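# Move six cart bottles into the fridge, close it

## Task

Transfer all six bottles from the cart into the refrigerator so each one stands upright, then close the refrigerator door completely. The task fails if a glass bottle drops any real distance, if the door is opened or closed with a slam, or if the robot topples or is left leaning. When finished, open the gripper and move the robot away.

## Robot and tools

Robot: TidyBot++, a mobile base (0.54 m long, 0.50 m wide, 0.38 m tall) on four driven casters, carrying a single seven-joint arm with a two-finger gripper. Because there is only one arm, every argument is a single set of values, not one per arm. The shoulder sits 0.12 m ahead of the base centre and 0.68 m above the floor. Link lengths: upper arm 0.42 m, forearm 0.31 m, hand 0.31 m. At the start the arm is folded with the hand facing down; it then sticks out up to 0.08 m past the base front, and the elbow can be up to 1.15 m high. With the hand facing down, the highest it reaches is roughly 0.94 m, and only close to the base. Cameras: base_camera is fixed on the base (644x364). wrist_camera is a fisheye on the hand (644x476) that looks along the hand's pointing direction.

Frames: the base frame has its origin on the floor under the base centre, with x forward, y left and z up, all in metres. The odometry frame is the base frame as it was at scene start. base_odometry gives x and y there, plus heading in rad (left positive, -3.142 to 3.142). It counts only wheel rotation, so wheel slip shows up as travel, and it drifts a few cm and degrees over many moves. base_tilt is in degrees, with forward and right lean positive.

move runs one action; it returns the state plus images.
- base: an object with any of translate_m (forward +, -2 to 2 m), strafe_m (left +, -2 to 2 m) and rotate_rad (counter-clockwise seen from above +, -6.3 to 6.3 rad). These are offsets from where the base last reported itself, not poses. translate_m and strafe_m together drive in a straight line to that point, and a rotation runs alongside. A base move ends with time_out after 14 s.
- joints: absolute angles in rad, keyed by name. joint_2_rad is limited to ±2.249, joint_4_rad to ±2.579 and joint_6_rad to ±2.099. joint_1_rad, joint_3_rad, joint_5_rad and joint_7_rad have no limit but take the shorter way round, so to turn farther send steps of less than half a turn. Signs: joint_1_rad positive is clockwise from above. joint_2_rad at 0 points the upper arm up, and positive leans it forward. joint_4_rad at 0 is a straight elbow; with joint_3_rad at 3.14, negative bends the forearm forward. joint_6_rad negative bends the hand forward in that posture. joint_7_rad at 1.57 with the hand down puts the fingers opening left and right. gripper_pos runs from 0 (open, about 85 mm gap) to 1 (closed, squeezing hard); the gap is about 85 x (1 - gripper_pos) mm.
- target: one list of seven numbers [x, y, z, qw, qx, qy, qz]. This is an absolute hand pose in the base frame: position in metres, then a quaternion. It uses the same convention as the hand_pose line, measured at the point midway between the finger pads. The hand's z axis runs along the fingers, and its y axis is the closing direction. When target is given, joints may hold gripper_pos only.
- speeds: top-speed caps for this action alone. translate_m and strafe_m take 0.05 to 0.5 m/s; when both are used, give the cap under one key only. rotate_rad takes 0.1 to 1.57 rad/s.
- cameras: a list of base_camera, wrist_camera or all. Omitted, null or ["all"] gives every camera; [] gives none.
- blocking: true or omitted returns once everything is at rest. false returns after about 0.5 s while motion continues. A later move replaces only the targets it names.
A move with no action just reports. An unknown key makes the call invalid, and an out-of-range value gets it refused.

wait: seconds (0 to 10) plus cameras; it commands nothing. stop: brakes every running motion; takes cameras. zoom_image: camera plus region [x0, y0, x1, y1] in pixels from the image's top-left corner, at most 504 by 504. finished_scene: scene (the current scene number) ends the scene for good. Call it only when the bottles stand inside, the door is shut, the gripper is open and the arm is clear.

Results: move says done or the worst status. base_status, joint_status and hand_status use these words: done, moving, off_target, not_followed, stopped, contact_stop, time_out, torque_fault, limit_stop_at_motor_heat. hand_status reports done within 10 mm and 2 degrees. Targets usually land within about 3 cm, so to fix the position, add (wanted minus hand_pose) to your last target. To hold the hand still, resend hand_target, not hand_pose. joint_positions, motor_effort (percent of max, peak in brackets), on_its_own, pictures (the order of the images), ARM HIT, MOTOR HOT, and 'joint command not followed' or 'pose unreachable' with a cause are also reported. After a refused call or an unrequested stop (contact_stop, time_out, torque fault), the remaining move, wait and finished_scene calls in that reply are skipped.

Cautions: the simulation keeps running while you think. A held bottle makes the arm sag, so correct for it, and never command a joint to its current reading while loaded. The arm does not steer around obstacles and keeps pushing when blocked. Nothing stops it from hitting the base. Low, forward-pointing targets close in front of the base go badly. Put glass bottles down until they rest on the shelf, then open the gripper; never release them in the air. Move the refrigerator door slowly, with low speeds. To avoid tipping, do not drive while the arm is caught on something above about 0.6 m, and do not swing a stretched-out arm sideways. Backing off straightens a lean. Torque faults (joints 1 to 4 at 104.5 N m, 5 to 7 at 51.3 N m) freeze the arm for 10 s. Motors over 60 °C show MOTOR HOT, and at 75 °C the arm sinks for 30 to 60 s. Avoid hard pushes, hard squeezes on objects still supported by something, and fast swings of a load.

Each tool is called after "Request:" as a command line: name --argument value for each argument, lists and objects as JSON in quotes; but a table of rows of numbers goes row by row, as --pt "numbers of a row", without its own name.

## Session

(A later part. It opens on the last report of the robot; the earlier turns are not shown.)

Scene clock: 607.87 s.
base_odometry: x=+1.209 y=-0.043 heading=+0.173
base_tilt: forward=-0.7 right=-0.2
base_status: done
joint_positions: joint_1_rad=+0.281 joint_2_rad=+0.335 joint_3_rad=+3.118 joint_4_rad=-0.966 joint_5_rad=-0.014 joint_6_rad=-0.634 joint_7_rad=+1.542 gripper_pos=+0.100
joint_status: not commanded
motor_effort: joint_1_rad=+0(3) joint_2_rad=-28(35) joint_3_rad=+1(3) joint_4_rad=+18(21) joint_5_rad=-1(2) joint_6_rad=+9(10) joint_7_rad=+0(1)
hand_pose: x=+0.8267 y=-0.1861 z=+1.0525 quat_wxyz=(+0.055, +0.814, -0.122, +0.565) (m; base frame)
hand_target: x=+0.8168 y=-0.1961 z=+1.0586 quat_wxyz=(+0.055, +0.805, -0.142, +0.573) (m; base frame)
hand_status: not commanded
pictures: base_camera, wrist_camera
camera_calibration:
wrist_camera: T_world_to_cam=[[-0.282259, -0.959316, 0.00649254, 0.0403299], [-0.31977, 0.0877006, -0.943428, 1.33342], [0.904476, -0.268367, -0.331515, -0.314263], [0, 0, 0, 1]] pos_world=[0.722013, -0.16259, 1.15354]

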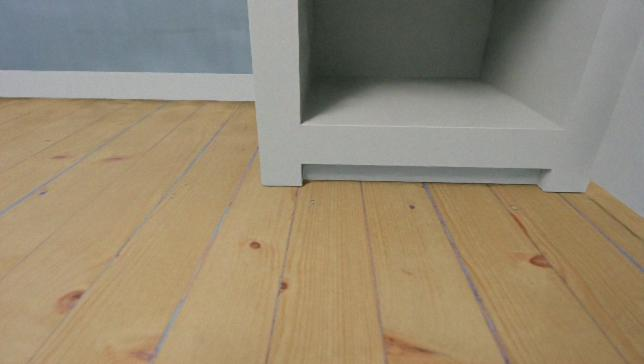

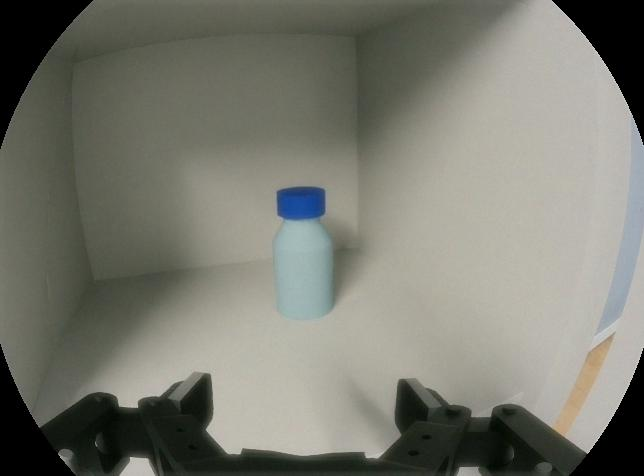

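Request:
move --base '{"translate_m": -1.493, "strafe_m": -0.248, "rotate_rad": -1.323}' --speeds '{"translate_m": 0.45, "rotate_rad": 0.45}' --joints '{"joint_1_rad": 0.0, "joint_2_rad": -0.26, "joint_4_rad": -1.66, "joint_6_rad": -0.46, "gripper_pos": 0.0}' --cameras '["base_camera", "wrist_camera"]'

Request:
move --joints '{"joint_2_rad": -0.19, "joint_4_rad": -1.998, "joint_6_rad": -0.136}' --cameras '["base_camera", "wrist_camera"]'

Scene clock: 636.17 s.
move: done
base_odometry: x=-0.219 y=-0.544 heading=-1.151
base_tilt: forward=-0.7 right=-0.2
base_status: done
joint_positions: joint_1_rad=+0.016 joint_2_rad=-0.224 joint_3_rad=+3.120 joint_4_rad=-1.622 joint_5_rad=-0.014 joint_6_rad=-0.500 joint_7_rad=+1.542 gripper_pos=+0.000
joint_status: all done
motor_effort: joint_1_rad=+0(5) joint_2_rad=-11(32) joint_3_rad=+2(4) joint_4_rad=+19(21) joint_5_rad=-1(2) joint_6_rad=+9(10) joint_7_rad=+1(1)
hand_pose: x=+0.6299 y=+0.0074 z=+1.0456 quat_wxyz=(-0.014, +0.813, -0.012, +0.582) (m; base frame)
hand_target: x=+0.6186 y=+0.0138 z=+1.0530 quat_wxyz=(-0.025, +0.801, -0.018, +0.597) (m; base frame)
hand_status: not commanded
pictures: base_camera, wrist_camera
camera_calibration:
wrist_camera: T_world_to_cam=[[-0.025452, -0.999524, 0.0174395, -0.002467], [-0.297418, -0.00908401, -0.954704, 1.24541], [0.954408, -0.0294859, -0.297045, -0.155885], [0, 0, 0, 1]] pos_world=[0.519122, 0.00425107, 1.14273]

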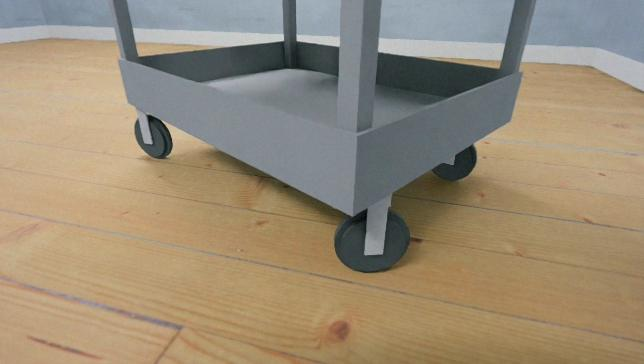

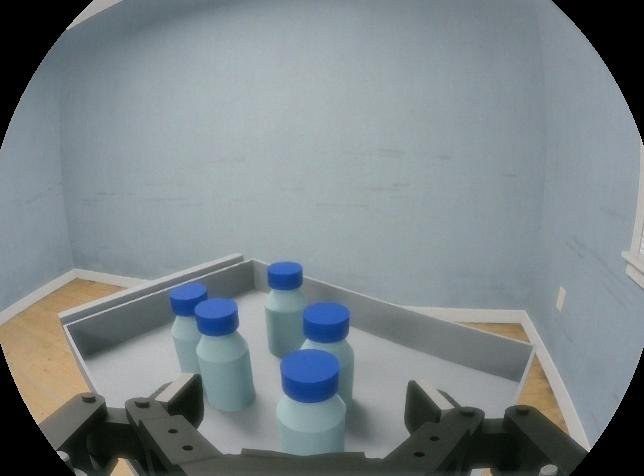

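Scene clock: 637.90 s.
move: done
base_odometry: x=-0.219 y=-0.544 heading=-1.151
base_tilt: forward=-0.7 right=-0.2
base_status: not commanded
joint_positions: joint_1_rad=+0.016 joint_2_rad=-0.212 joint_3_rad=+3.120 joint_4_rad=-1.962 joint_5_rad=-0.014 joint_6_rad=-0.178 joint_7_rad=+1.542 gripper_pos=+0.000
joint_status: all done
motor_effort: joint_1_rad=+0(1) joint_2_rad=-12(13) joint_3_rad=+2(2) joint_4_rad=+19(21) joint_5_rad=-1(1) joint_6_rad=+9(10) joint_7_rad=+0(1)
hand_pose: x=+0.6313 y=+0.0055 z=+0.9277 quat_wxyz=(-0.012, +0.822, -0.014, +0.570) (m; base frame)
hand_target: x=+0.6346 y=+0.0132 z=+0.9076 quat_wxyz=(-0.024, +0.826, -0.019, +0.563) (m; base frame)
hand_status: not commanded
pictures: base_camera, wrist_camera
camera_calibration:
wrist_camera: T_world_to_cam=[[-0.0294454, -0.999401, 0.0181619, -0.000414309], [-0.32596, -0.00757588, -0.945353, 1.14266], [0.944925, -0.0337564, -0.325542, -0.159823], [0, 0, 0, 1]] pos_world=[0.523472, 0.00284758, 1.0282]

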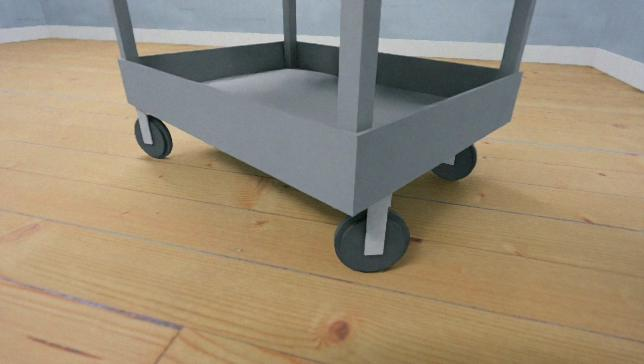

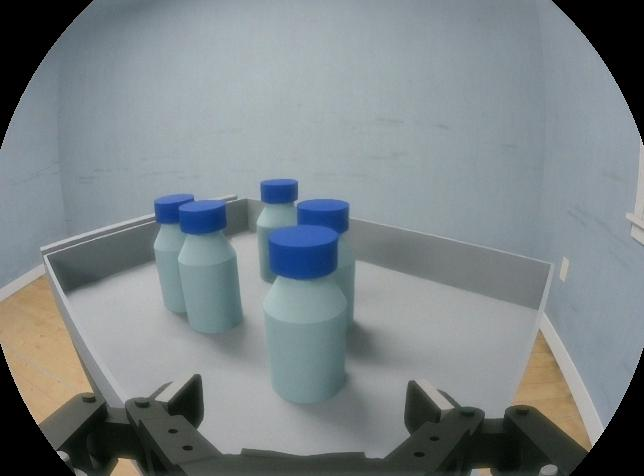

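Request:
zoom_image --camera "wrist_camera" --region '[220, 190, 380, 310]'

Scaled by 3.150.

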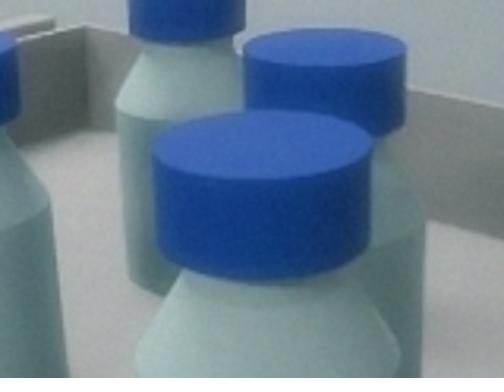

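Request:
move --base '{"translate_m": 0.165, "strafe_m": 0.0035}' --speeds '{"translate_m": 0.25}' --cameras '["wrist_camera"]'

Scene clock: 663.73 s.
move: done
base_odometry: x=-0.149 y=-0.694 heading=-1.152
base_tilt: forward=-0.7 right=-0.2
base_status: done
joint_positions: joint_1_rad=+0.016 joint_2_rad=-0.204 joint_3_rad=+3.120 joint_4_rad=-1.963 joint_5_rad=-0.014 joint_6_rad=-0.174 joint_7_rad=+1.542 gripper_pos=+0.000
joint_status: not commanded
motor_effort: joint_1_rad=+0(1) joint_2_rad=-12(14) joint_3_rad=+2(2) joint_4_rad=+19(20) joint_5_rad=-1(1) joint_6_rad=+9(10) joint_7_rad=+0(1)
hand_pose: x=+0.6335 y=+0.0055 z=+0.9246 quat_wxyz=(-0.013, +0.823, -0.014, +0.568) (m; base frame)
hand_target: x=+0.6346 y=+0.0132 z=+0.9076 quat_wxyz=(-0.024, +0.826, -0.019, +0.563) (m; base frame)
hand_status: not commanded
pictures: wrist_camera
camera_calibration:
wrist_camera: T_world_to_cam=[[-0.0292882, -0.999406, 0.0181552, -0.000366748], [-0.329996, -0.00747707, -0.943953, 1.14174], [0.943528, -0.0336378, -0.329581, -0.158341], [0, 0, 0, 1]] pos_world=[0.526156, 0.00284408, 1.02556]

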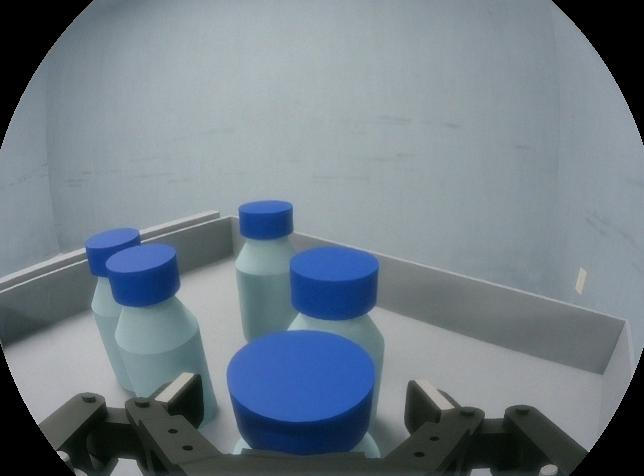

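Request:
move --joints '{"gripper_pos": 0.53}' --cameras '["wrist_camera"]'

Request:
move --joints '{"joint_2_rad": -0.27, "joint_4_rad": -1.66, "joint_6_rad": -0.51}' --cameras '["wrist_camera"]'

Scene clock: 672.87 s.
move: off_target
base_odometry: x=-0.149 y=-0.693 heading=-1.152
base_tilt: forward=-0.7 right=-0.2
base_status: not commanded
joint_positions: joint_1_rad=+0.016 joint_2_rad=-0.204 joint_3_rad=+3.121 joint_4_rad=-1.963 joint_5_rad=-0.014 joint_6_rad=-0.172 joint_7_rad=+1.542 gripper_pos=+0.431
joint_status: gripper_pos off_target (ended at +0.431, target +0.530)
motor_effort: joint_1_rad=-1(2) joint_2_rad=-11(12) joint_3_rad=+1(2) joint_4_rad=+19(20) joint_5_rad=-2(2) joint_6_rad=+9(10) joint_7_rad=+0(1)
hand_pose: x=+0.6337 y=+0.0055 z=+0.9251 quat_wxyz=(-0.013, +0.822, -0.014, +0.569) (m; base frame)
hand_target: x=+0.6346 y=+0.0132 z=+0.9076 quat_wxyz=(-0.024, +0.826, -0.019, +0.563) (m; base frame)
hand_status: not commanded
pictures: wrist_camera
camera_calibration:
wrist_camera: T_world_to_cam=[[-0.0293285, -0.999406, 0.018071, -0.000277468], [-0.328527, -0.00743671, -0.944465, 1.14174], [0.944039, -0.0336365, -0.328113, -0.16004], [0, 0, 0, 1]] pos_world=[0.526167, 0.00283026, 1.02582]

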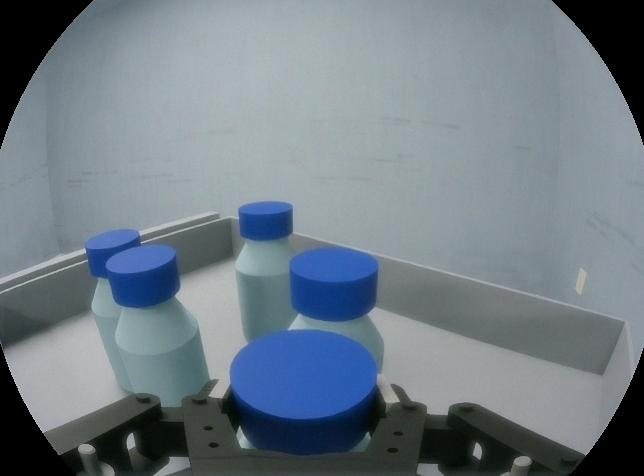

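Scene clock: 674.60 s.
move: done
base_odometry: x=-0.149 y=-0.693 heading=-1.152
base_tilt: forward=-0.7 right=-0.2
base_status: not commanded
joint_positions: joint_1_rad=+0.015 joint_2_rad=-0.214 joint_3_rad=+3.121 joint_4_rad=-1.716 joint_5_rad=-0.014 joint_6_rad=-0.475 joint_7_rad=+1.542 gripper_pos=+0.431
joint_status: all done
motor_effort: joint_1_rad=+0(1) joint_2_rad=-15(17) joint_3_rad=+2(2) joint_4_rad=+23(25) joint_5_rad=-1(2) joint_6_rad=+11(13) joint_7_rad=+0(1)
hand_pose: x=+0.6290 y=+0.0074 z=+0.9913 quat_wxyz=(-0.014, +0.835, -0.012, +0.549) (m; base frame)
hand_target: x=+0.6102 y=+0.0137 z=+1.0431 quat_wxyz=(-0.024, +0.813, -0.019, +0.581) (m; base frame)
hand_status: not commanded
pictures: wrist_camera
camera_calibration:
wrist_camera: T_world_to_cam=[[-0.0237058, -0.999529, 0.0194802, -0.00458723], [-0.371718, -0.00927589, -0.928299, 1.21391], [0.928043, -0.0292472, -0.371323, -0.0809617], [0, 0, 0, 1]] pos_world=[0.526258, 0.00430708, 1.09689]

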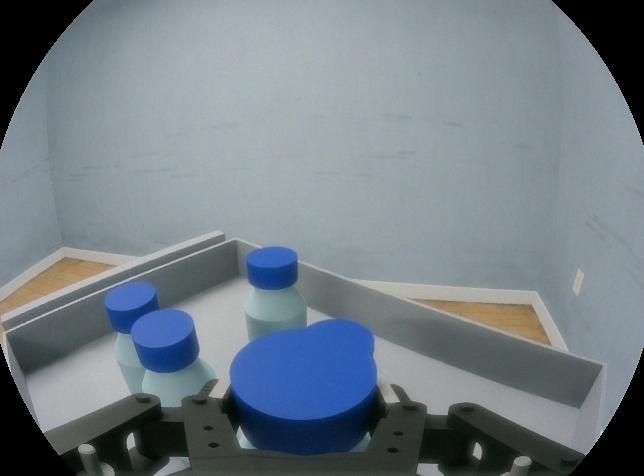

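Request:
move --joints '{"joint_2_rad": -0.22, "joint_4_rad": -1.34, "joint_6_rad": -0.82}' --cameras '[]'

Request:
move --base '{"translate_m": 0.0065, "strafe_m": 1.4826, "rotate_rad": 1.324}' --speeds '{"strafe_m": 0.45, "rotate_rad": 0.6}' --joints '{"joint_1_rad": 0.0, "joint_2_rad": -0.22, "joint_4_rad": -1.255, "joint_6_rad": -0.82}' --cameras '["base_camera", "wrist_camera"]'

Scene clock: 712.60 s.
move: done
base_odometry: x=-0.149 y=-0.693 heading=-1.152
base_tilt: forward=-0.7 right=-0.2
base_status: not commanded
joint_positions: joint_1_rad=+0.015 joint_2_rad=-0.214 joint_3_rad=+3.121 joint_4_rad=-1.397 joint_5_rad=-0.014 joint_6_rad=-0.785 joint_7_rad=+1.542 gripper_pos=+0.431
joint_status: all done
motor_effort: joint_1_rad=+0(1) joint_2_rad=-13(17) joint_3_rad=+2(2) joint_4_rad=+21(23) joint_5_rad=-1(1) joint_6_rad=+13(13) joint_7_rad=+0(1)
hand_pose: x=+0.6075 y=+0.0089 z=+1.0913 quat_wxyz=(-0.014, +0.833, -0.010, +0.553) (m; base frame)
hand_target: x=+0.6000 y=+0.0135 z=+1.1170 quat_wxyz=(-0.024, +0.825, -0.019, +0.565) (m; base frame)
hand_status: not commanded
pictures: none
No camera images: "cameras" was empty.

Scene clock: 717.10 s.
move: done
base_odometry: x=+1.208 y=-0.096 heading=+0.173
base_tilt: forward=-0.7 right=-0.2
base_status: done
joint_positions: joint_1_rad=+0.009 joint_2_rad=-0.209 joint_3_rad=+3.121 joint_4_rad=-1.306 joint_5_rad=-0.014 joint_6_rad=-0.793 joint_7_rad=+1.542 gripper_pos=+0.431
joint_status: all done
motor_effort: joint_1_rad=+0(3) joint_2_rad=-13(17) joint_3_rad=+1(4) joint_4_rad=+21(23) joint_5_rad=-1(3) joint_6_rad=+12(13) joint_7_rad=+0(1)
hand_pose: x=+0.6065 y=+0.0118 z=+1.1390 quat_wxyz=(-0.017, +0.811, -0.007, +0.585) (m; base frame)
hand_target: x=+0.5959 y=+0.0137 z=+1.1655 quat_wxyz=(-0.026, +0.800, -0.018, +0.599) (m; base frame)
hand_status: not commanded
pictures: base_camera, wrist_camera
camera_calibration:
wrist_camera: T_world_to_cam=[[-0.0150286, -0.999725, 0.0179802, -0.00724765], [-0.289085, -0.0128699, -0.957217, 1.32558], [0.957185, -0.0195834, -0.288812, -0.116892], [0, 0, 0, 1]] pos_world=[0.494985, 0.00752536, 1.23524]

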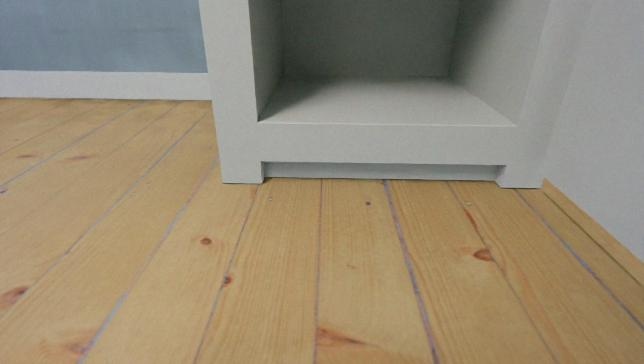

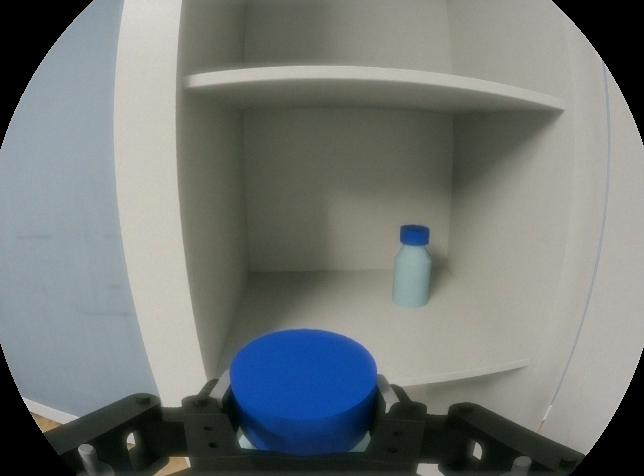

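Request:
zoom_image --camera "base_camera" --region '[200, 140, 300, 200]'

Request:
zoom_image --camera "base_camera" --region '[470, 140, 570, 200]'

Scaled by 5.040.

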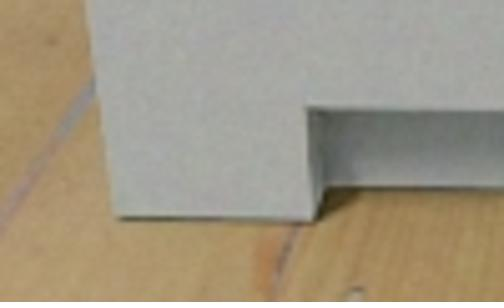

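Scaled by 5.040.

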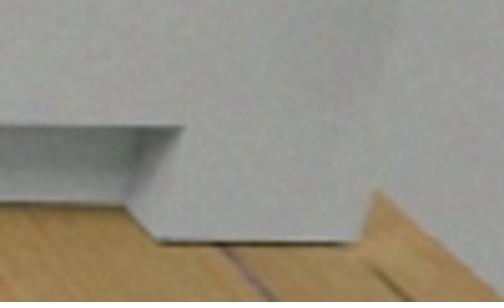

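Request:
move --base '{"translate_m": 0.3}' --speeds '{"translate_m": 0.3}' --joints '{"joint_1_rad": 0.118, "joint_2_rad": 0.31, "joint_4_rad": -0.776, "joint_6_rad": -0.725}' --cameras '["base_camera", "wrist_camera"]'

Scene clock: 777.53 s.
move: done
base_odometry: x=+1.504 y=-0.044 heading=+0.174
base_tilt: forward=-0.7 right=-0.2
base_status: done
joint_positions: joint_1_rad=+0.099 joint_2_rad=+0.340 joint_3_rad=+3.121 joint_4_rad=-0.836 joint_5_rad=-0.014 joint_6_rad=-0.783 joint_7_rad=+1.542 gripper_pos=+0.431
joint_status: all done
motor_effort: joint_1_rad=+0(2) joint_2_rad=-31(38) joint_3_rad=+0(2) joint_4_rad=+21(24) joint_5_rad=-1(2) joint_6_rad=+12(14) joint_7_rad=+1(1)
hand_pose: x=+0.8351 y=-0.0554 z=+1.0819 quat_wxyz=(+0.005, +0.829, -0.048, +0.558) (m; base frame)
hand_target: x=+0.8240 y=-0.0707 z=+1.1551 quat_wxyz=(+0.006, +0.784, -0.068, +0.617) (m; base frame)
hand_status: not commanded
pictures: base_camera, wrist_camera
camera_calibration:
wrist_camera: T_world_to_cam=[[-0.104601, -0.994476, 0.00871928, 0.0151927], [-0.352863, 0.028915, -0.935228, 1.36796], [0.92981, -0.100902, -0.353938, -0.264718], [0, 0, 0, 1]] pos_world=[0.730427, -0.0511564, 1.18552]

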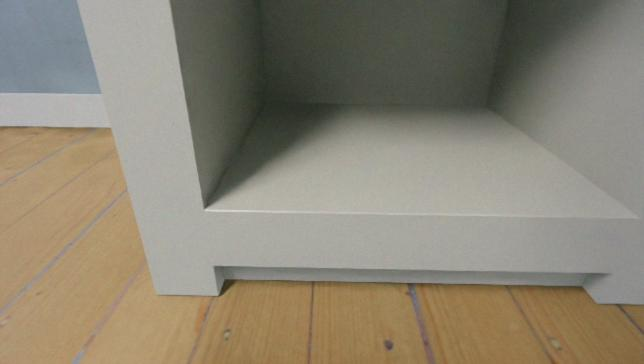

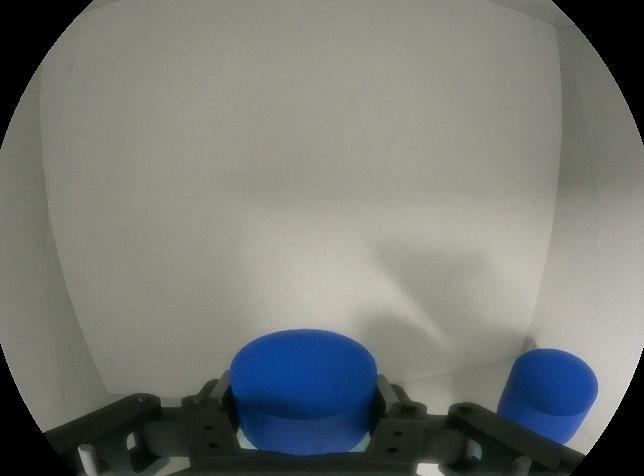

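Request:
move --joints '{"joint_4_rad": -0.94, "joint_6_rad": -0.635}' --cameras '[]'

Request:
move --joints '{"joint_4_rad": -0.98, "joint_6_rad": -0.605}' --cameras '["wrist_camera"]'

Scene clock: 786.43 s.
move: done
base_odometry: x=+1.504 y=-0.044 heading=+0.174
base_tilt: forward=-0.7 right=-0.2
base_status: not commanded
joint_positions: joint_1_rad=+0.099 joint_2_rad=+0.340 joint_3_rad=+3.121 joint_4_rad=-0.920 joint_5_rad=-0.014 joint_6_rad=-0.694 joint_7_rad=+1.542 gripper_pos=+0.431
joint_status: all done
motor_effort: joint_1_rad=+0(1) joint_2_rad=-33(36) joint_3_rad=+1(2) joint_4_rad=+21(23) joint_5_rad=-1(1) joint_6_rad=+12(12) joint_7_rad=+0(1)
hand_pose: x=+0.8448 y=-0.0566 z=+1.0584 quat_wxyz=(+0.005, +0.827, -0.049, +0.560) (m; base frame)
hand_target: x=+0.8379 y=-0.0716 z=+1.0856 quat_wxyz=(+0.005, +0.806, -0.070, +0.588) (m; base frame)
hand_status: not commanded
pictures: none
No camera images: "cameras" was empty.

Scene clock: 787.13 s.
move: done
base_odometry: x=+1.504 y=-0.044 heading=+0.174
base_tilt: forward=-0.7 right=-0.2
base_status: not commanded
joint_positions: joint_1_rad=+0.099 joint_2_rad=+0.339 joint_3_rad=+3.121 joint_4_rad=-0.945 joint_5_rad=-0.014 joint_6_rad=-0.647 joint_7_rad=+1.542 gripper_pos=+0.431
joint_status: all done
motor_effort: joint_1_rad=+1(1) joint_2_rad=-29(33) joint_3_rad=+1(1) joint_4_rad=+20(22) joint_5_rad=-1(1) joint_6_rad=+11(12) joint_7_rad=+0(1)
hand_pose: x=+0.8493 y=-0.0571 z=+1.0576 quat_wxyz=(+0.005, +0.821, -0.049, +0.569) (m; base frame)
hand_target: x=+0.8406 y=-0.0717 z=+1.0706 quat_wxyz=(+0.005, +0.809, -0.070, +0.584) (m; base frame)
hand_status: not commanded
pictures: wrist_camera
camera_calibration:
wrist_camera: T_world_to_cam=[[-0.107202, -0.99421, 0.00738815, 0.0188033], [-0.327379, 0.0282815, -0.94447, 1.33835], [0.938792, -0.103668, -0.328515, -0.321392], [0, 0, 0, 1]] pos_world=[0.741882, -0.0524739, 1.15831]

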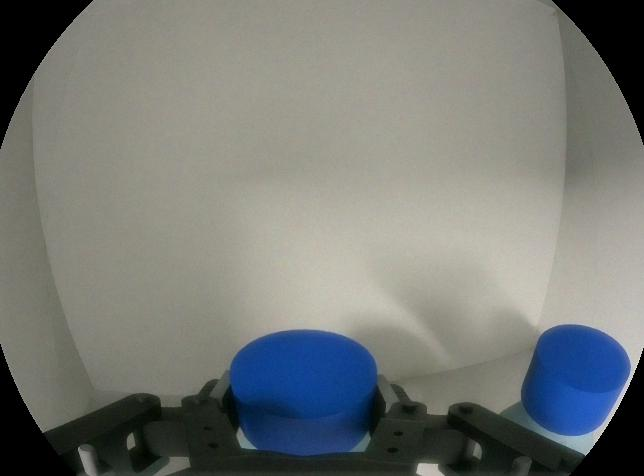

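Request:
move --joints '{"joint_4_rad": -1.0, "joint_6_rad": -0.6}' --cameras '[]'

Scene clock: 791.83 s.
move: done
base_odometry: x=+1.504 y=-0.044 heading=+0.174
base_tilt: forward=-0.7 right=-0.2
base_status: not commanded
joint_positions: joint_1_rad=+0.099 joint_2_rad=+0.338 joint_3_rad=+3.121 joint_4_rad=-0.955 joint_5_rad=-0.014 joint_6_rad=-0.634 joint_7_rad=+1.542 gripper_pos=+0.431
joint_status: all done
motor_effort: joint_1_rad=+1(1) joint_2_rad=-24(29) joint_3_rad=+1(2) joint_4_rad=+17(20) joint_5_rad=-1(1) joint_6_rad=+8(10) joint_7_rad=+0(0)
hand_pose: x=+0.8499 y=-0.0572 z=+1.0571 quat_wxyz=(+0.005, +0.819, -0.049, +0.571) (m; base frame)
hand_target: x=+0.8408 y=-0.0717 z=+1.0601 quat_wxyz=(+0.005, +0.813, -0.070, +0.578) (m; base frame)
hand_status: not commanded
pictures: none
No camera images: "cameras" was empty.

Request:
move --joints '{"gripper_pos": 0.15}' --cameras '["wrist_camera"]'

Scene clock: 796.20 s.
move: done
base_odometry: x=+1.504 y=-0.044 heading=+0.174
base_tilt: forward=-0.7 right=-0.2
base_status: not commanded
joint_positions: joint_1_rad=+0.100 joint_2_rad=+0.338 joint_3_rad=+3.121 joint_4_rad=-0.965 joint_5_rad=-0.014 joint_6_rad=-0.634 joint_7_rad=+1.542 gripper_pos=+0.150
joint_status: all done
motor_effort: joint_1_rad=+0(1) joint_2_rad=-29(30) joint_3_rad=+1(2) joint_4_rad=+19(19) joint_5_rad=-1(1) joint_6_rad=+9(9) joint_7_rad=+0(1)
hand_pose: x=+0.8496 y=-0.0577 z=+1.0510 quat_wxyz=(+0.005, +0.822, -0.049, +0.567) (m; base frame)
hand_target: x=+0.8408 y=-0.0717 z=+1.0601 quat_wxyz=(+0.005, +0.813, -0.070, +0.578) (m; base frame)
hand_status: not commanded
pictures: wrist_camera
camera_calibration:
wrist_camera: T_world_to_cam=[[-0.108118, -0.99411, 0.00750038, 0.0189435], [-0.331785, 0.0289704, -0.94291, 1.3344], [0.937139, -0.104434, -0.332963, -0.31785], [0, 0, 0, 1]] pos_world=[0.742653, -0.0530206, 1.15225]

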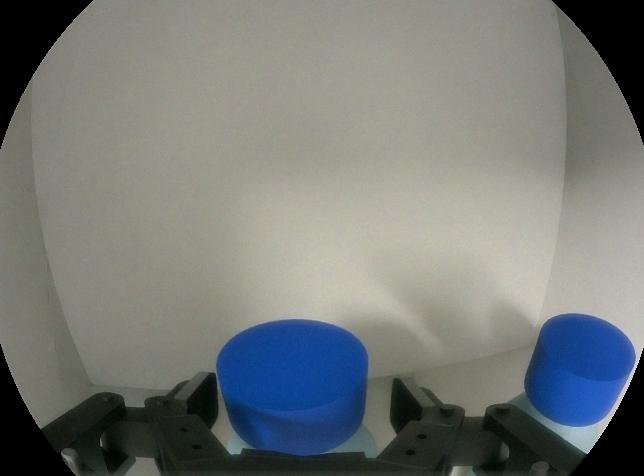

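Request:
move --base '{"translate_m": -0.2985, "strafe_m": 0.03}' --speeds '{"translate_m": 0.3}' --joints '{"gripper_pos": 0.05}' --cameras '["wrist_camera"]'

Request:
move --base '{"translate_m": -1.3624, "strafe_m": -0.2598, "rotate_rad": -1.474}' --speeds '{"translate_m": 0.45, "rotate_rad": 0.45}' --joints '{"joint_1_rad": 0.0, "joint_2_rad": -0.10, "joint_4_rad": -1.873, "joint_6_rad": -0.112, "gripper_pos": 0.0}' --cameras '["base_camera", "wrist_camera"]'

Scene clock: 854.33 s.
move: done
base_odometry: x=+1.205 y=-0.066 heading=+0.174
base_tilt: forward=-0.7 right=-0.2
base_status: done
joint_positions: joint_1_rad=+0.105 joint_2_rad=+0.337 joint_3_rad=+3.121 joint_4_rad=-0.966 joint_5_rad=-0.014 joint_6_rad=-0.633 joint_7_rad=+1.542 gripper_pos=+0.050
joint_status: all done
motor_effort: joint_1_rad=+0(3) joint_2_rad=-29(35) joint_3_rad=+1(2) joint_4_rad=+19(20) joint_5_rad=-1(2) joint_6_rad=+9(10) joint_7_rad=+1(1)
hand_pose: x=+0.8492 y=-0.0615 z=+1.0512 quat_wxyz=(+0.007, +0.822, -0.051, +0.567) (m; base frame)
hand_target: x=+0.8408 y=-0.0717 z=+1.0601 quat_wxyz=(+0.005, +0.813, -0.070, +0.578) (m; base frame)
hand_status: not commanded
pictures: wrist_camera
camera_calibration:
wrist_camera: T_world_to_cam=[[-0.113214, -0.993543, 0.0074589, 0.0195826], [-0.331229, 0.0306638, -0.943052, 1.33432], [0.936733, -0.109238, -0.332562, -0.318095], [0, 0, 0, 1]] pos_world=[0.742154, -0.0562072, 1.1524]

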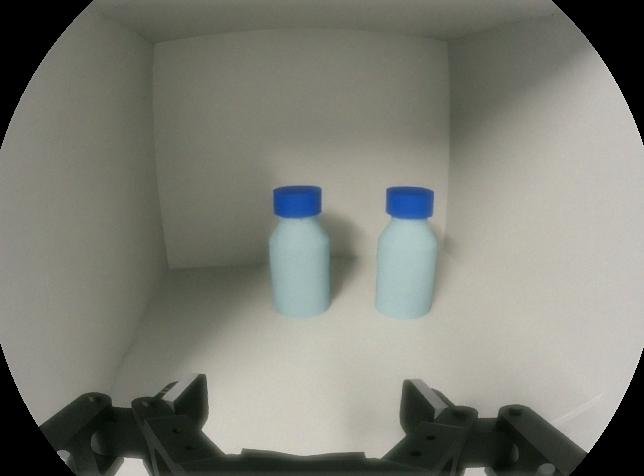

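Scene clock: 858.63 s.
move: done
base_odometry: x=-0.092 y=-0.558 heading=-1.301
base_tilt: forward=-0.7 right=-0.2
base_status: done
joint_positions: joint_1_rad=+0.010 joint_2_rad=-0.048 joint_3_rad=+3.126 joint_4_rad=-1.837 joint_5_rad=-0.016 joint_6_rad=-0.152 joint_7_rad=+1.542 gripper_pos=+0.000
joint_status: all done
motor_effort: joint_1_rad=+0(20) joint_2_rad=-17(33) joint_3_rad=+1(22) joint_4_rad=+19(21) joint_5_rad=-1(5) joint_6_rad=+9(10) joint_7_rad=+0(1)
hand_pose: x=+0.6958 y=+0.0059 z=+0.9217 quat_wxyz=(-0.015, +0.825, -0.015, +0.565) (m; base frame)
hand_target: x=+0.6806 y=+0.0140 z=+0.9411 quat_wxyz=(-0.026, +0.809, -0.019, +0.587) (m; base frame)
hand_status: not commanded
pictures: base_camera, wrist_camera
camera_calibration:
wrist_camera: T_world_to_cam=[[-0.0282942, -0.999521, 0.012557, 0.00641099], [-0.337026, -0.00228754, -0.941493, 1.16209], [0.94107, -0.0308708, -0.336799, -0.209684], [0, 0, 0, 1]] pos_world=[0.589163, 0.00259315, 1.0234]

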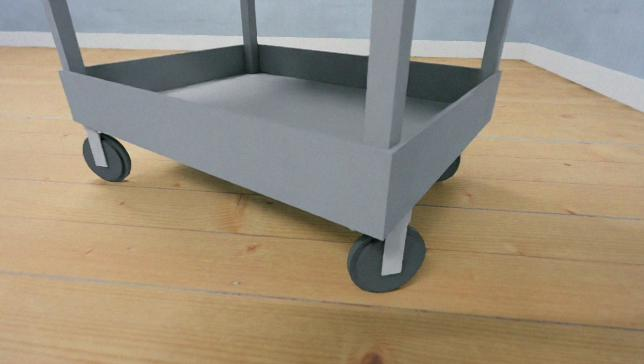

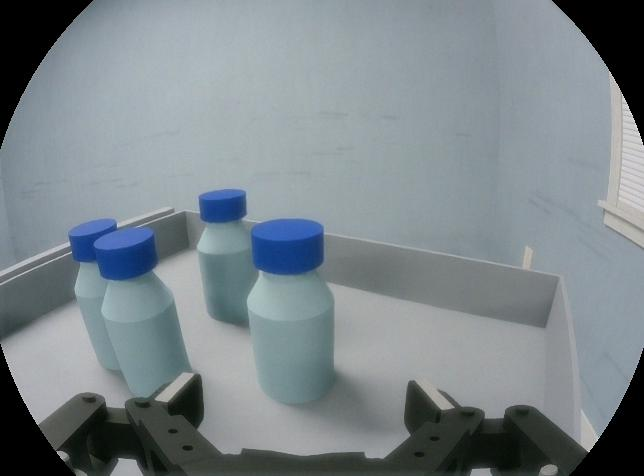

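Request:
zoom_image --camera "wrist_camera" --region '[220, 190, 380, 310]'

Scaled by 3.150.

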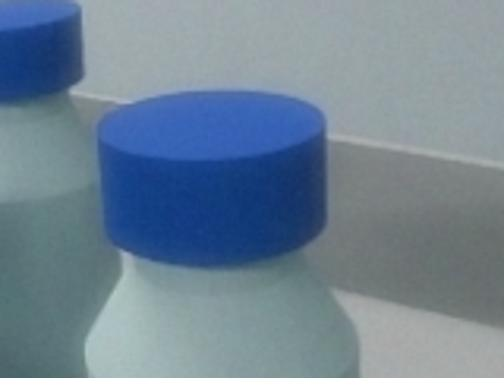

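Request:
move --base '{"translate_m": 0.157, "strafe_m": 0.0148}' --speeds '{"translate_m": 0.25}' --cameras '["wrist_camera"]'

Scene clock: 879.97 s.
move: done
base_odometry: x=-0.036 y=-0.706 heading=-1.301
base_tilt: forward=-0.7 right=-0.2
base_status: done
joint_positions: joint_1_rad=+0.010 joint_2_rad=-0.064 joint_3_rad=+3.126 joint_4_rad=-1.838 joint_5_rad=-0.016 joint_6_rad=-0.150 joint_7_rad=+1.542 gripper_pos=+0.000
joint_status: not commanded
motor_effort: joint_1_rad=+0(1) joint_2_rad=-16(19) joint_3_rad=+1(2) joint_4_rad=+19(21) joint_5_rad=-1(1) joint_6_rad=+9(10) joint_7_rad=+0(1)
hand_pose: x=+0.6920 y=+0.0060 z=+0.9305 quat_wxyz=(-0.015, +0.820, -0.015, +0.572) (m; base frame)
hand_target: x=+0.6806 y=+0.0140 z=+0.9411 quat_wxyz=(-0.026, +0.809, -0.019, +0.587) (m; base frame)
hand_status: not commanded
pictures: wrist_camera
camera_calibration:
wrist_camera: T_world_to_cam=[[-0.0284968, -0.999519, 0.0122423, 0.00667017], [-0.321592, -0.00242872, -0.946875, 1.16347], [0.946449, -0.03092, -0.321368, -0.221241], [0, 0, 0, 1]] pos_world=[0.583746, 0.00265194, 1.03048]

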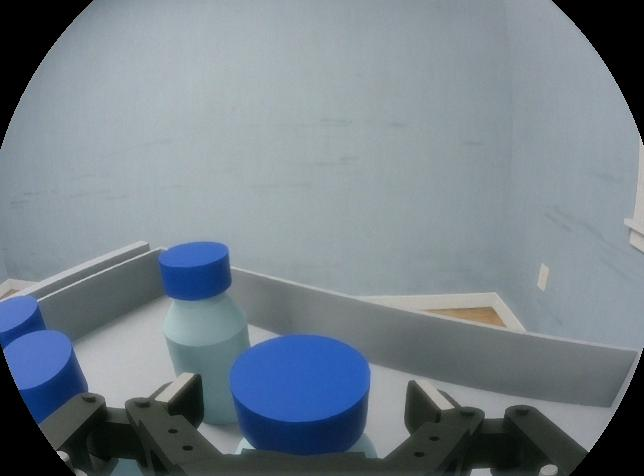

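Request:
move --base '{"translate_m": 0.0085, "strafe_m": 0.001}' --speeds '{"translate_m": 0.1}' --cameras '[]'

Request:
move --joints '{"gripper_pos": 0.53}' --cameras '["wrist_camera"]'

Scene clock: 890.47 s.
move: done
base_odometry: x=-0.033 y=-0.714 heading=-1.302
base_tilt: forward=-0.7 right=-0.2
base_status: done
joint_positions: joint_1_rad=+0.010 joint_2_rad=-0.066 joint_3_rad=+3.126 joint_4_rad=-1.838 joint_5_rad=-0.016 joint_6_rad=-0.149 joint_7_rad=+1.542 gripper_pos=+0.000
joint_status: not commanded
motor_effort: joint_1_rad=+1(1) joint_2_rad=-17(20) joint_3_rad=+1(2) joint_4_rad=+19(19) joint_5_rad=-1(1) joint_6_rad=+9(10) joint_7_rad=+0(1)
hand_pose: x=+0.6914 y=+0.0060 z=+0.9322 quat_wxyz=(-0.015, +0.819, -0.015, +0.573) (m; base frame)
hand_target: x=+0.6806 y=+0.0140 z=+0.9411 quat_wxyz=(-0.026, +0.809, -0.019, +0.587) (m; base frame)
hand_status: not commanded
pictures: none
No camera images: "cameras" was empty.

Scene clock: 891.30 s.
move: off_target
base_odometry: x=-0.033 y=-0.714 heading=-1.302
base_tilt: forward=-0.7 right=-0.2
base_status: not commanded
joint_positions: joint_1_rad=+0.010 joint_2_rad=-0.067 joint_3_rad=+3.126 joint_4_rad=-1.838 joint_5_rad=-0.016 joint_6_rad=-0.148 joint_7_rad=+1.542 gripper_pos=+0.425
joint_status: gripper_pos off_target (ended at +0.425, target +0.530)
motor_effort: joint_1_rad=-1(2) joint_2_rad=-15(17) joint_3_rad=+0(1) joint_4_rad=+18(20) joint_5_rad=-2(3) joint_6_rad=+9(11) joint_7_rad=+0(1)
hand_pose: x=+0.6913 y=+0.0058 z=+0.9326 quat_wxyz=(-0.015, +0.819, -0.015, +0.574) (m; base frame)
hand_target: x=+0.6806 y=+0.0140 z=+0.9411 quat_wxyz=(-0.026, +0.809, -0.019, +0.587) (m; base frame)
hand_status: not commanded
pictures: wrist_camera
camera_calibration:
wrist_camera: T_world_to_cam=[[-0.028907, -0.999509, 0.012124, 0.0068307], [-0.317237, -0.00232853, -0.948344, 1.16355], [0.947906, -0.03126, -0.317013, -0.225053], [0, 0, 0, 1]] pos_world=[0.582646, 0.00250156, 1.03202]

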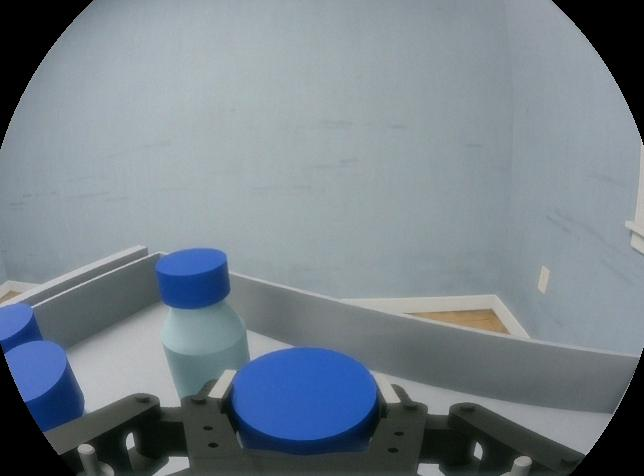

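Request:
move --joints '{"joint_2_rad": -0.2, "joint_4_rad": -1.34, "joint_6_rad": -0.82}' --cameras '["wrist_camera"]'

Request:
move --base '{"translate_m": -0.2662, "strafe_m": 1.3605, "rotate_rad": 1.474}' --speeds '{"strafe_m": 0.45, "rotate_rad": 0.6}' --joints '{"joint_1_rad": 0.0, "joint_2_rad": -0.22, "joint_4_rad": -1.255, "joint_6_rad": -0.82}' --cameras '["base_camera", "wrist_camera"]'

Scene clock: 938.67 s.
move: off_target
base_odometry: x=-0.033 y=-0.714 heading=-1.302
base_tilt: forward=-0.7 right=-0.2
base_status: not commanded
joint_positions: joint_1_rad=+0.010 joint_2_rad=-0.138 joint_3_rad=+3.126 joint_4_rad=-1.402 joint_5_rad=-0.016 joint_6_rad=-0.789 joint_7_rad=+1.542 gripper_pos=+0.425
joint_status: joint_4_rad off_target (ended at -1.402, target -1.340); the others done
motor_effort: joint_1_rad=+0(1) joint_2_rad=-17(22) joint_3_rad=+1(2) joint_4_rad=+22(25) joint_5_rad=-1(2) joint_6_rad=+12(14) joint_7_rad=+0(1)
hand_pose: x=+0.6362 y=+0.0088 z=+1.0495 quat_wxyz=(-0.016, +0.855, -0.011, +0.518) (m; base frame)
hand_target: x=+0.6086 y=+0.0135 z=+1.1072 quat_wxyz=(-0.024, +0.830, -0.019, +0.556) (m; base frame)
hand_status: not commanded
pictures: wrist_camera
camera_calibration:
wrist_camera: T_world_to_cam=[[-0.0169796, -0.9997, 0.0176294, -0.00654921], [-0.439985, -0.0083624, -0.897966, 1.28222], [0.897845, -0.0230038, -0.439711, 0.0248834], [0, 0, 0, 1]] pos_world=[0.541706, 0.00474762, 1.16245]

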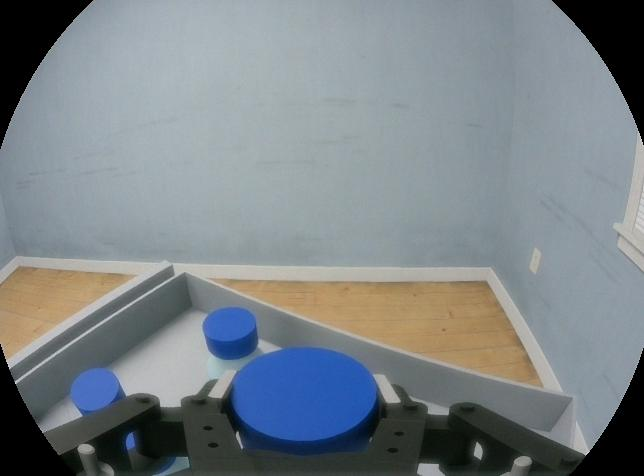

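Scene clock: 943.03 s.
move: done
base_odometry: x=+1.208 y=-0.095 heading=+0.173
base_tilt: forward=-0.7 right=-0.2
base_status: done
joint_positions: joint_1_rad=+0.005 joint_2_rad=-0.155 joint_3_rad=+3.120 joint_4_rad=-1.315 joint_5_rad=-0.016 joint_6_rad=-0.797 joint_7_rad=+1.542 gripper_pos=+0.425
joint_status: all done
motor_effort: joint_1_rad=+0(4) joint_2_rad=-17(20) joint_3_rad=+1(4) joint_4_rad=+22(24) joint_5_rad=-1(3) joint_6_rad=+13(14) joint_7_rad=+1(1)
hand_pose: x=+0.6303 y=+0.0146 z=+1.1054 quat_wxyz=(-0.019, +0.830, -0.006, +0.558) (m; base frame)
hand_target: x=+0.5959 y=+0.0137 z=+1.1655 quat_wxyz=(-0.026, +0.800, -0.018, +0.599) (m; base frame)
hand_status: not commanded
pictures: base_camera, wrist_camera
camera_calibration:
wrist_camera: T_world_to_cam=[[-0.00797716, -0.999829, 0.0166754, -0.00640938], [-0.353082, -0.0127855, -0.935505, 1.31663], [0.935558, -0.0133505, -0.352919, -0.0648813], [0, 0, 0, 1]] pos_world=[0.525526, 0.00955928, 1.20892]

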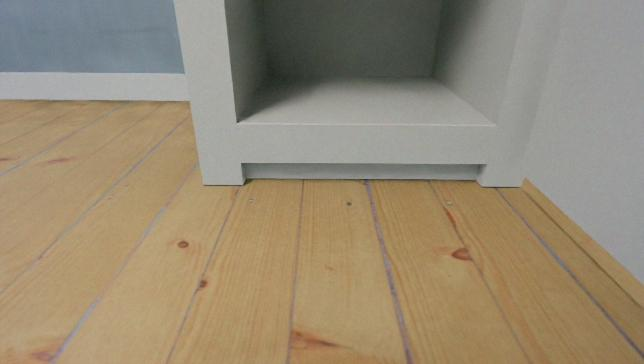

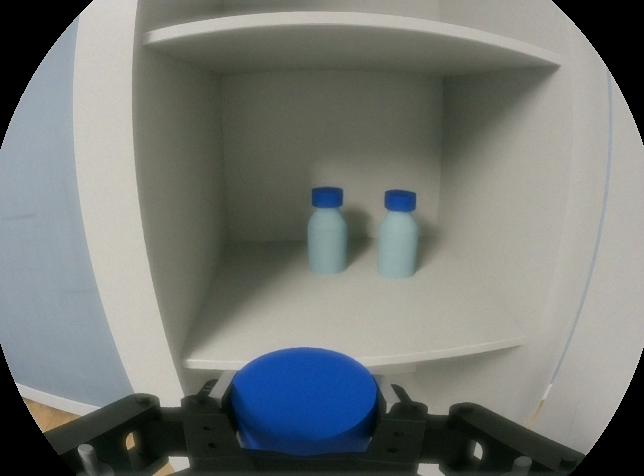

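Request:
zoom_image --camera "wrist_camera" --region '[290, 170, 440, 290]'

Request:
zoom_image --camera "base_camera" --region '[190, 140, 290, 200]'

Request:
zoom_image --camera "base_camera" --region '[450, 140, 550, 200]'

Scaled by 3.360.

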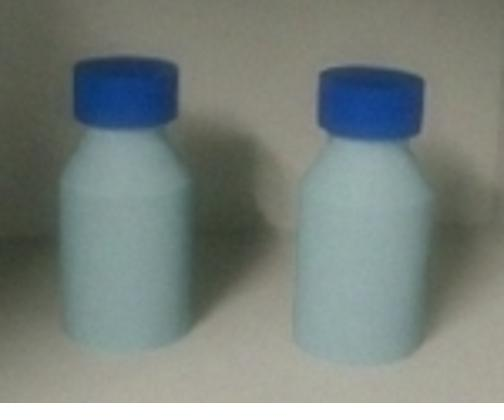

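Scaled by 5.040.

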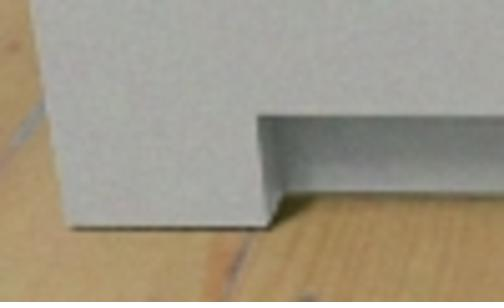

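Scaled by 5.040.

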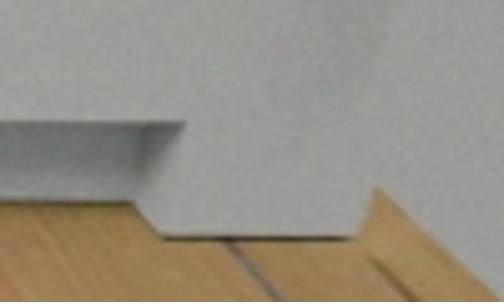

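Request:
move --base '{"translate_m": 0.294, "strafe_m": 0.026, "rotate_rad": 0.019}' --speeds '{"translate_m": 0.3}' --joints '{"joint_1_rad": -0.059, "joint_2_rad": 0.31, "joint_4_rad": -0.73, "joint_6_rad": -0.76}' --cameras '["base_camera", "wrist_camera"]'

Scene clock: 1004.73 s.
move: off_target
base_odometry: x=+1.493 y=-0.019 heading=+0.193
base_tilt: forward=-0.7 right=-0.2
base_status: done
joint_positions: joint_1_rad=-0.040 joint_2_rad=+0.353 joint_3_rad=+3.120 joint_4_rad=-0.797 joint_5_rad=-0.016 joint_6_rad=-0.798 joint_7_rad=+1.542 gripper_pos=+0.425
joint_status: joint_4_rad off_target (ended at -0.797, target -0.730); the others done
motor_effort: joint_1_rad=+0(2) joint_2_rad=-33(40) joint_3_rad=+1(3) joint_4_rad=+22(25) joint_5_rad=-1(2) joint_6_rad=+13(15) joint_7_rad=+0(1)
hand_pose: x=+0.8388 y=+0.0453 z=+1.0910 quat_wxyz=(-0.036, +0.827, +0.010, +0.561) (m; base frame)
hand_target: x=+0.8193 y=+0.0540 z=+1.1710 quat_wxyz=(-0.049, +0.783, +0.001, +0.620) (m; base frame)
hand_status: not commanded
pictures: base_camera, wrist_camera
camera_calibration:
wrist_camera: T_world_to_cam=[[0.0360609, -0.999334, 0.00551735, 0.00139738], [-0.343179, -0.0175684, -0.939106, 1.37302], [0.938578, 0.0319716, -0.343584, -0.279461], [0, 0, 0, 1]] pos_world=[0.733438, 0.0344531, 1.19339]

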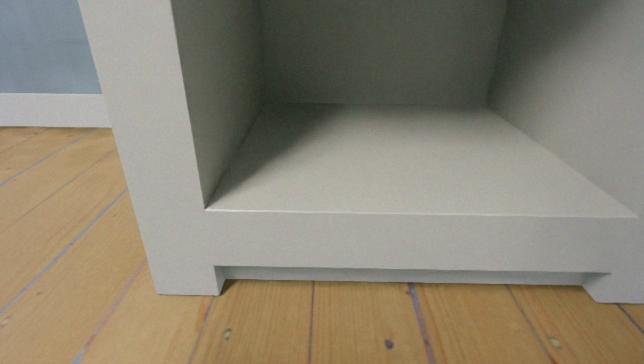

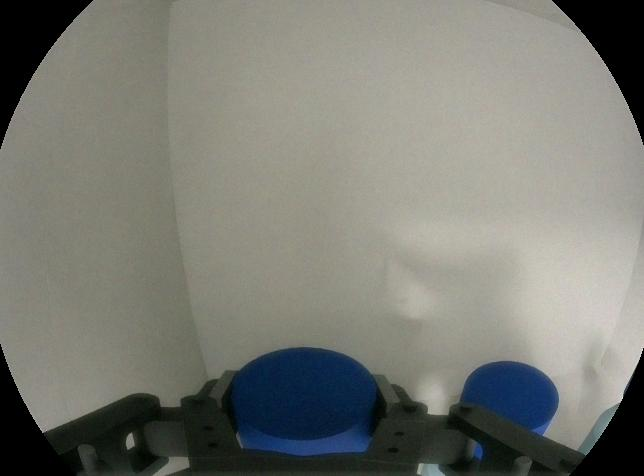

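Request:
move --joints '{"joint_4_rad": -0.875, "joint_6_rad": -0.69}' --cameras '[]'

Request:
move --joints '{"joint_4_rad": -0.915, "joint_6_rad": -0.655}' --cameras '["wrist_camera"]'

Scene clock: 1021.50 s.
move: done
base_odometry: x=+1.493 y=-0.019 heading=+0.193
base_tilt: forward=-0.7 right=-0.2
base_status: not commanded
joint_positions: joint_1_rad=-0.040 joint_2_rad=+0.353 joint_3_rad=+3.120 joint_4_rad=-0.863 joint_5_rad=-0.016 joint_6_rad=-0.753 joint_7_rad=+1.542 gripper_pos=+0.425
joint_status: all done
motor_effort: joint_1_rad=+1(1) joint_2_rad=-34(36) joint_3_rad=+1(1) joint_4_rad=+23(23) joint_5_rad=-1(1) joint_6_rad=+13(14) joint_7_rad=+0(1)
hand_pose: x=+0.8443 y=+0.0458 z=+1.0656 quat_wxyz=(-0.036, +0.833, +0.009, +0.553) (m; base frame)
hand_target: x=+0.8332 y=+0.0555 z=+1.1077 quat_wxyz=(-0.047, +0.806, +0.002, +0.590) (m; base frame)
hand_status: not commanded
pictures: none
No camera images: "cameras" was empty.

Scene clock: 1022.17 s.
move: done
base_odometry: x=+1.493 y=-0.019 heading=+0.193
base_tilt: forward=-0.7 right=-0.2
base_status: not commanded
joint_positions: joint_1_rad=-0.040 joint_2_rad=+0.352 joint_3_rad=+3.120 joint_4_rad=-0.888 joint_5_rad=-0.016 joint_6_rad=-0.705 joint_7_rad=+1.542 gripper_pos=+0.425
joint_status: all done
motor_effort: joint_1_rad=+0(1) joint_2_rad=-30(34) joint_3_rad=+1(1) joint_4_rad=+20(22) joint_5_rad=-1(2) joint_6_rad=+11(13) joint_7_rad=+0(1)
hand_pose: x=+0.8495 y=+0.0460 z=+1.0648 quat_wxyz=(-0.036, +0.826, +0.009, +0.562) (m; base frame)
hand_target: x=+0.8372 y=+0.0559 z=+1.0944 quat_wxyz=(-0.047, +0.808, +0.002, +0.588) (m; base frame)
hand_status: not commanded
pictures: wrist_camera
camera_calibration:
wrist_camera: T_world_to_cam=[[0.0348369, -0.999381, 0.00492086, 0.00348586], [-0.341574, -0.0165338, -0.939709, 1.35131], [0.939209, 0.0310557, -0.341938, -0.30076], [0, 0, 0, 1]] pos_world=[0.743927, 0.0351663, 1.16698]

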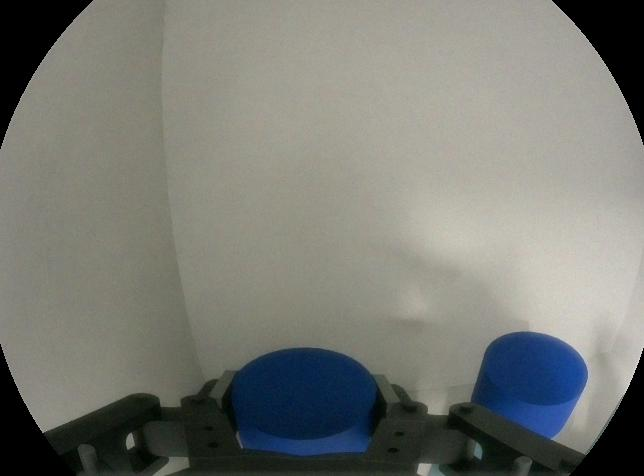

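Request:
move --joints '{"joint_4_rad": -0.94, "joint_6_rad": -0.63}' --cameras '[]'

Scene clock: 1027.30 s.
move: done
base_odometry: x=+1.493 y=-0.019 heading=+0.193
base_tilt: forward=-0.7 right=-0.2
base_status: not commanded
joint_positions: joint_1_rad=-0.040 joint_2_rad=+0.351 joint_3_rad=+3.120 joint_4_rad=-0.906 joint_5_rad=-0.016 joint_6_rad=-0.673 joint_7_rad=+1.542 gripper_pos=+0.425
joint_status: all done
motor_effort: joint_1_rad=+0(0) joint_2_rad=-29(31) joint_3_rad=+1(1) joint_4_rad=+19(22) joint_5_rad=-2(2) joint_6_rad=+12(12) joint_7_rad=+0(0)
hand_pose: x=+0.8524 y=+0.0461 z=+1.0643 quat_wxyz=(-0.036, +0.822, +0.009, +0.568) (m; base frame)
hand_target: x=+0.8398 y=+0.0562 z=+1.0870 quat_wxyz=(-0.047, +0.808, +0.002, +0.588) (m; base frame)
hand_status: not commanded
pictures: none
No camera images: "cameras" was empty.

Request:
move --joints '{"joint_4_rad": -0.97, "joint_6_rad": -0.62}' --cameras '[]'

Scene clock: 1030.43 s.
move: done
base_odometry: x=+1.493 y=-0.019 heading=+0.193
base_tilt: forward=-0.7 right=-0.2
base_status: not commanded
joint_positions: joint_1_rad=-0.040 joint_2_rad=+0.344 joint_3_rad=+3.120 joint_4_rad=-0.925 joint_5_rad=-0.016 joint_6_rad=-0.654 joint_7_rad=+1.542 gripper_pos=+0.425
joint_status: all done
motor_effort: joint_1_rad=+0(1) joint_2_rad=-25(28) joint_3_rad=+1(1) joint_4_rad=+17(19) joint_5_rad=-2(2) joint_6_rad=+8(10) joint_7_rad=+0(0)
hand_pose: x=+0.8517 y=+0.0461 z=+1.0638 quat_wxyz=(-0.036, +0.820, +0.009, +0.571) (m; base frame)
hand_target: x=+0.8406 y=+0.0563 z=+1.0721 quat_wxyz=(-0.046, +0.813, +0.002, +0.580) (m; base frame)
hand_status: not commanded
pictures: none
No camera images: "cameras" was empty.

Request:
move --joints '{"gripper_pos": 0.15}' --cameras '["wrist_camera"]'

Scene clock: 1033.33 s.
move: done
base_odometry: x=+1.493 y=-0.019 heading=+0.193
base_tilt: forward=-0.7 right=-0.2
base_status: not commanded
joint_positions: joint_1_rad=-0.042 joint_2_rad=+0.344 joint_3_rad=+3.120 joint_4_rad=-0.935 joint_5_rad=-0.016 joint_6_rad=-0.654 joint_7_rad=+1.542 gripper_pos=+0.150
joint_status: all done
motor_effort: joint_1_rad=+0(1) joint_2_rad=-30(30) joint_3_rad=+1(1) joint_4_rad=+19(19) joint_5_rad=-1(2) joint_6_rad=+9(9) joint_7_rad=+1(1)
hand_pose: x=+0.8514 y=+0.0473 z=+1.0582 quat_wxyz=(-0.037, +0.823, +0.009, +0.567) (m; base frame)
hand_target: x=+0.8406 y=+0.0563 z=+1.0721 quat_wxyz=(-0.046, +0.813, +0.002, +0.580) (m; base frame)
hand_status: not commanded
pictures: wrist_camera
camera_calibration:
wrist_camera: T_world_to_cam=[[0.035676, -0.999353, 0.00448844, 0.00453656], [-0.329269, -0.0159949, -0.944101, 1.34], [0.943562, 0.0322038, -0.329627, -0.321625], [0, 0, 0, 1]] pos_world=[0.744533, 0.0363244, 1.15906]

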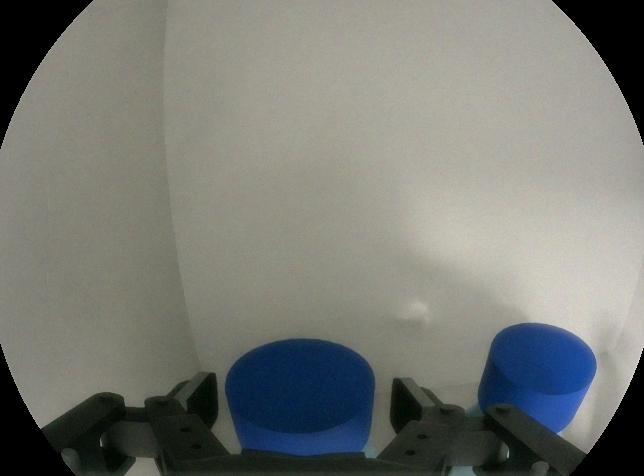

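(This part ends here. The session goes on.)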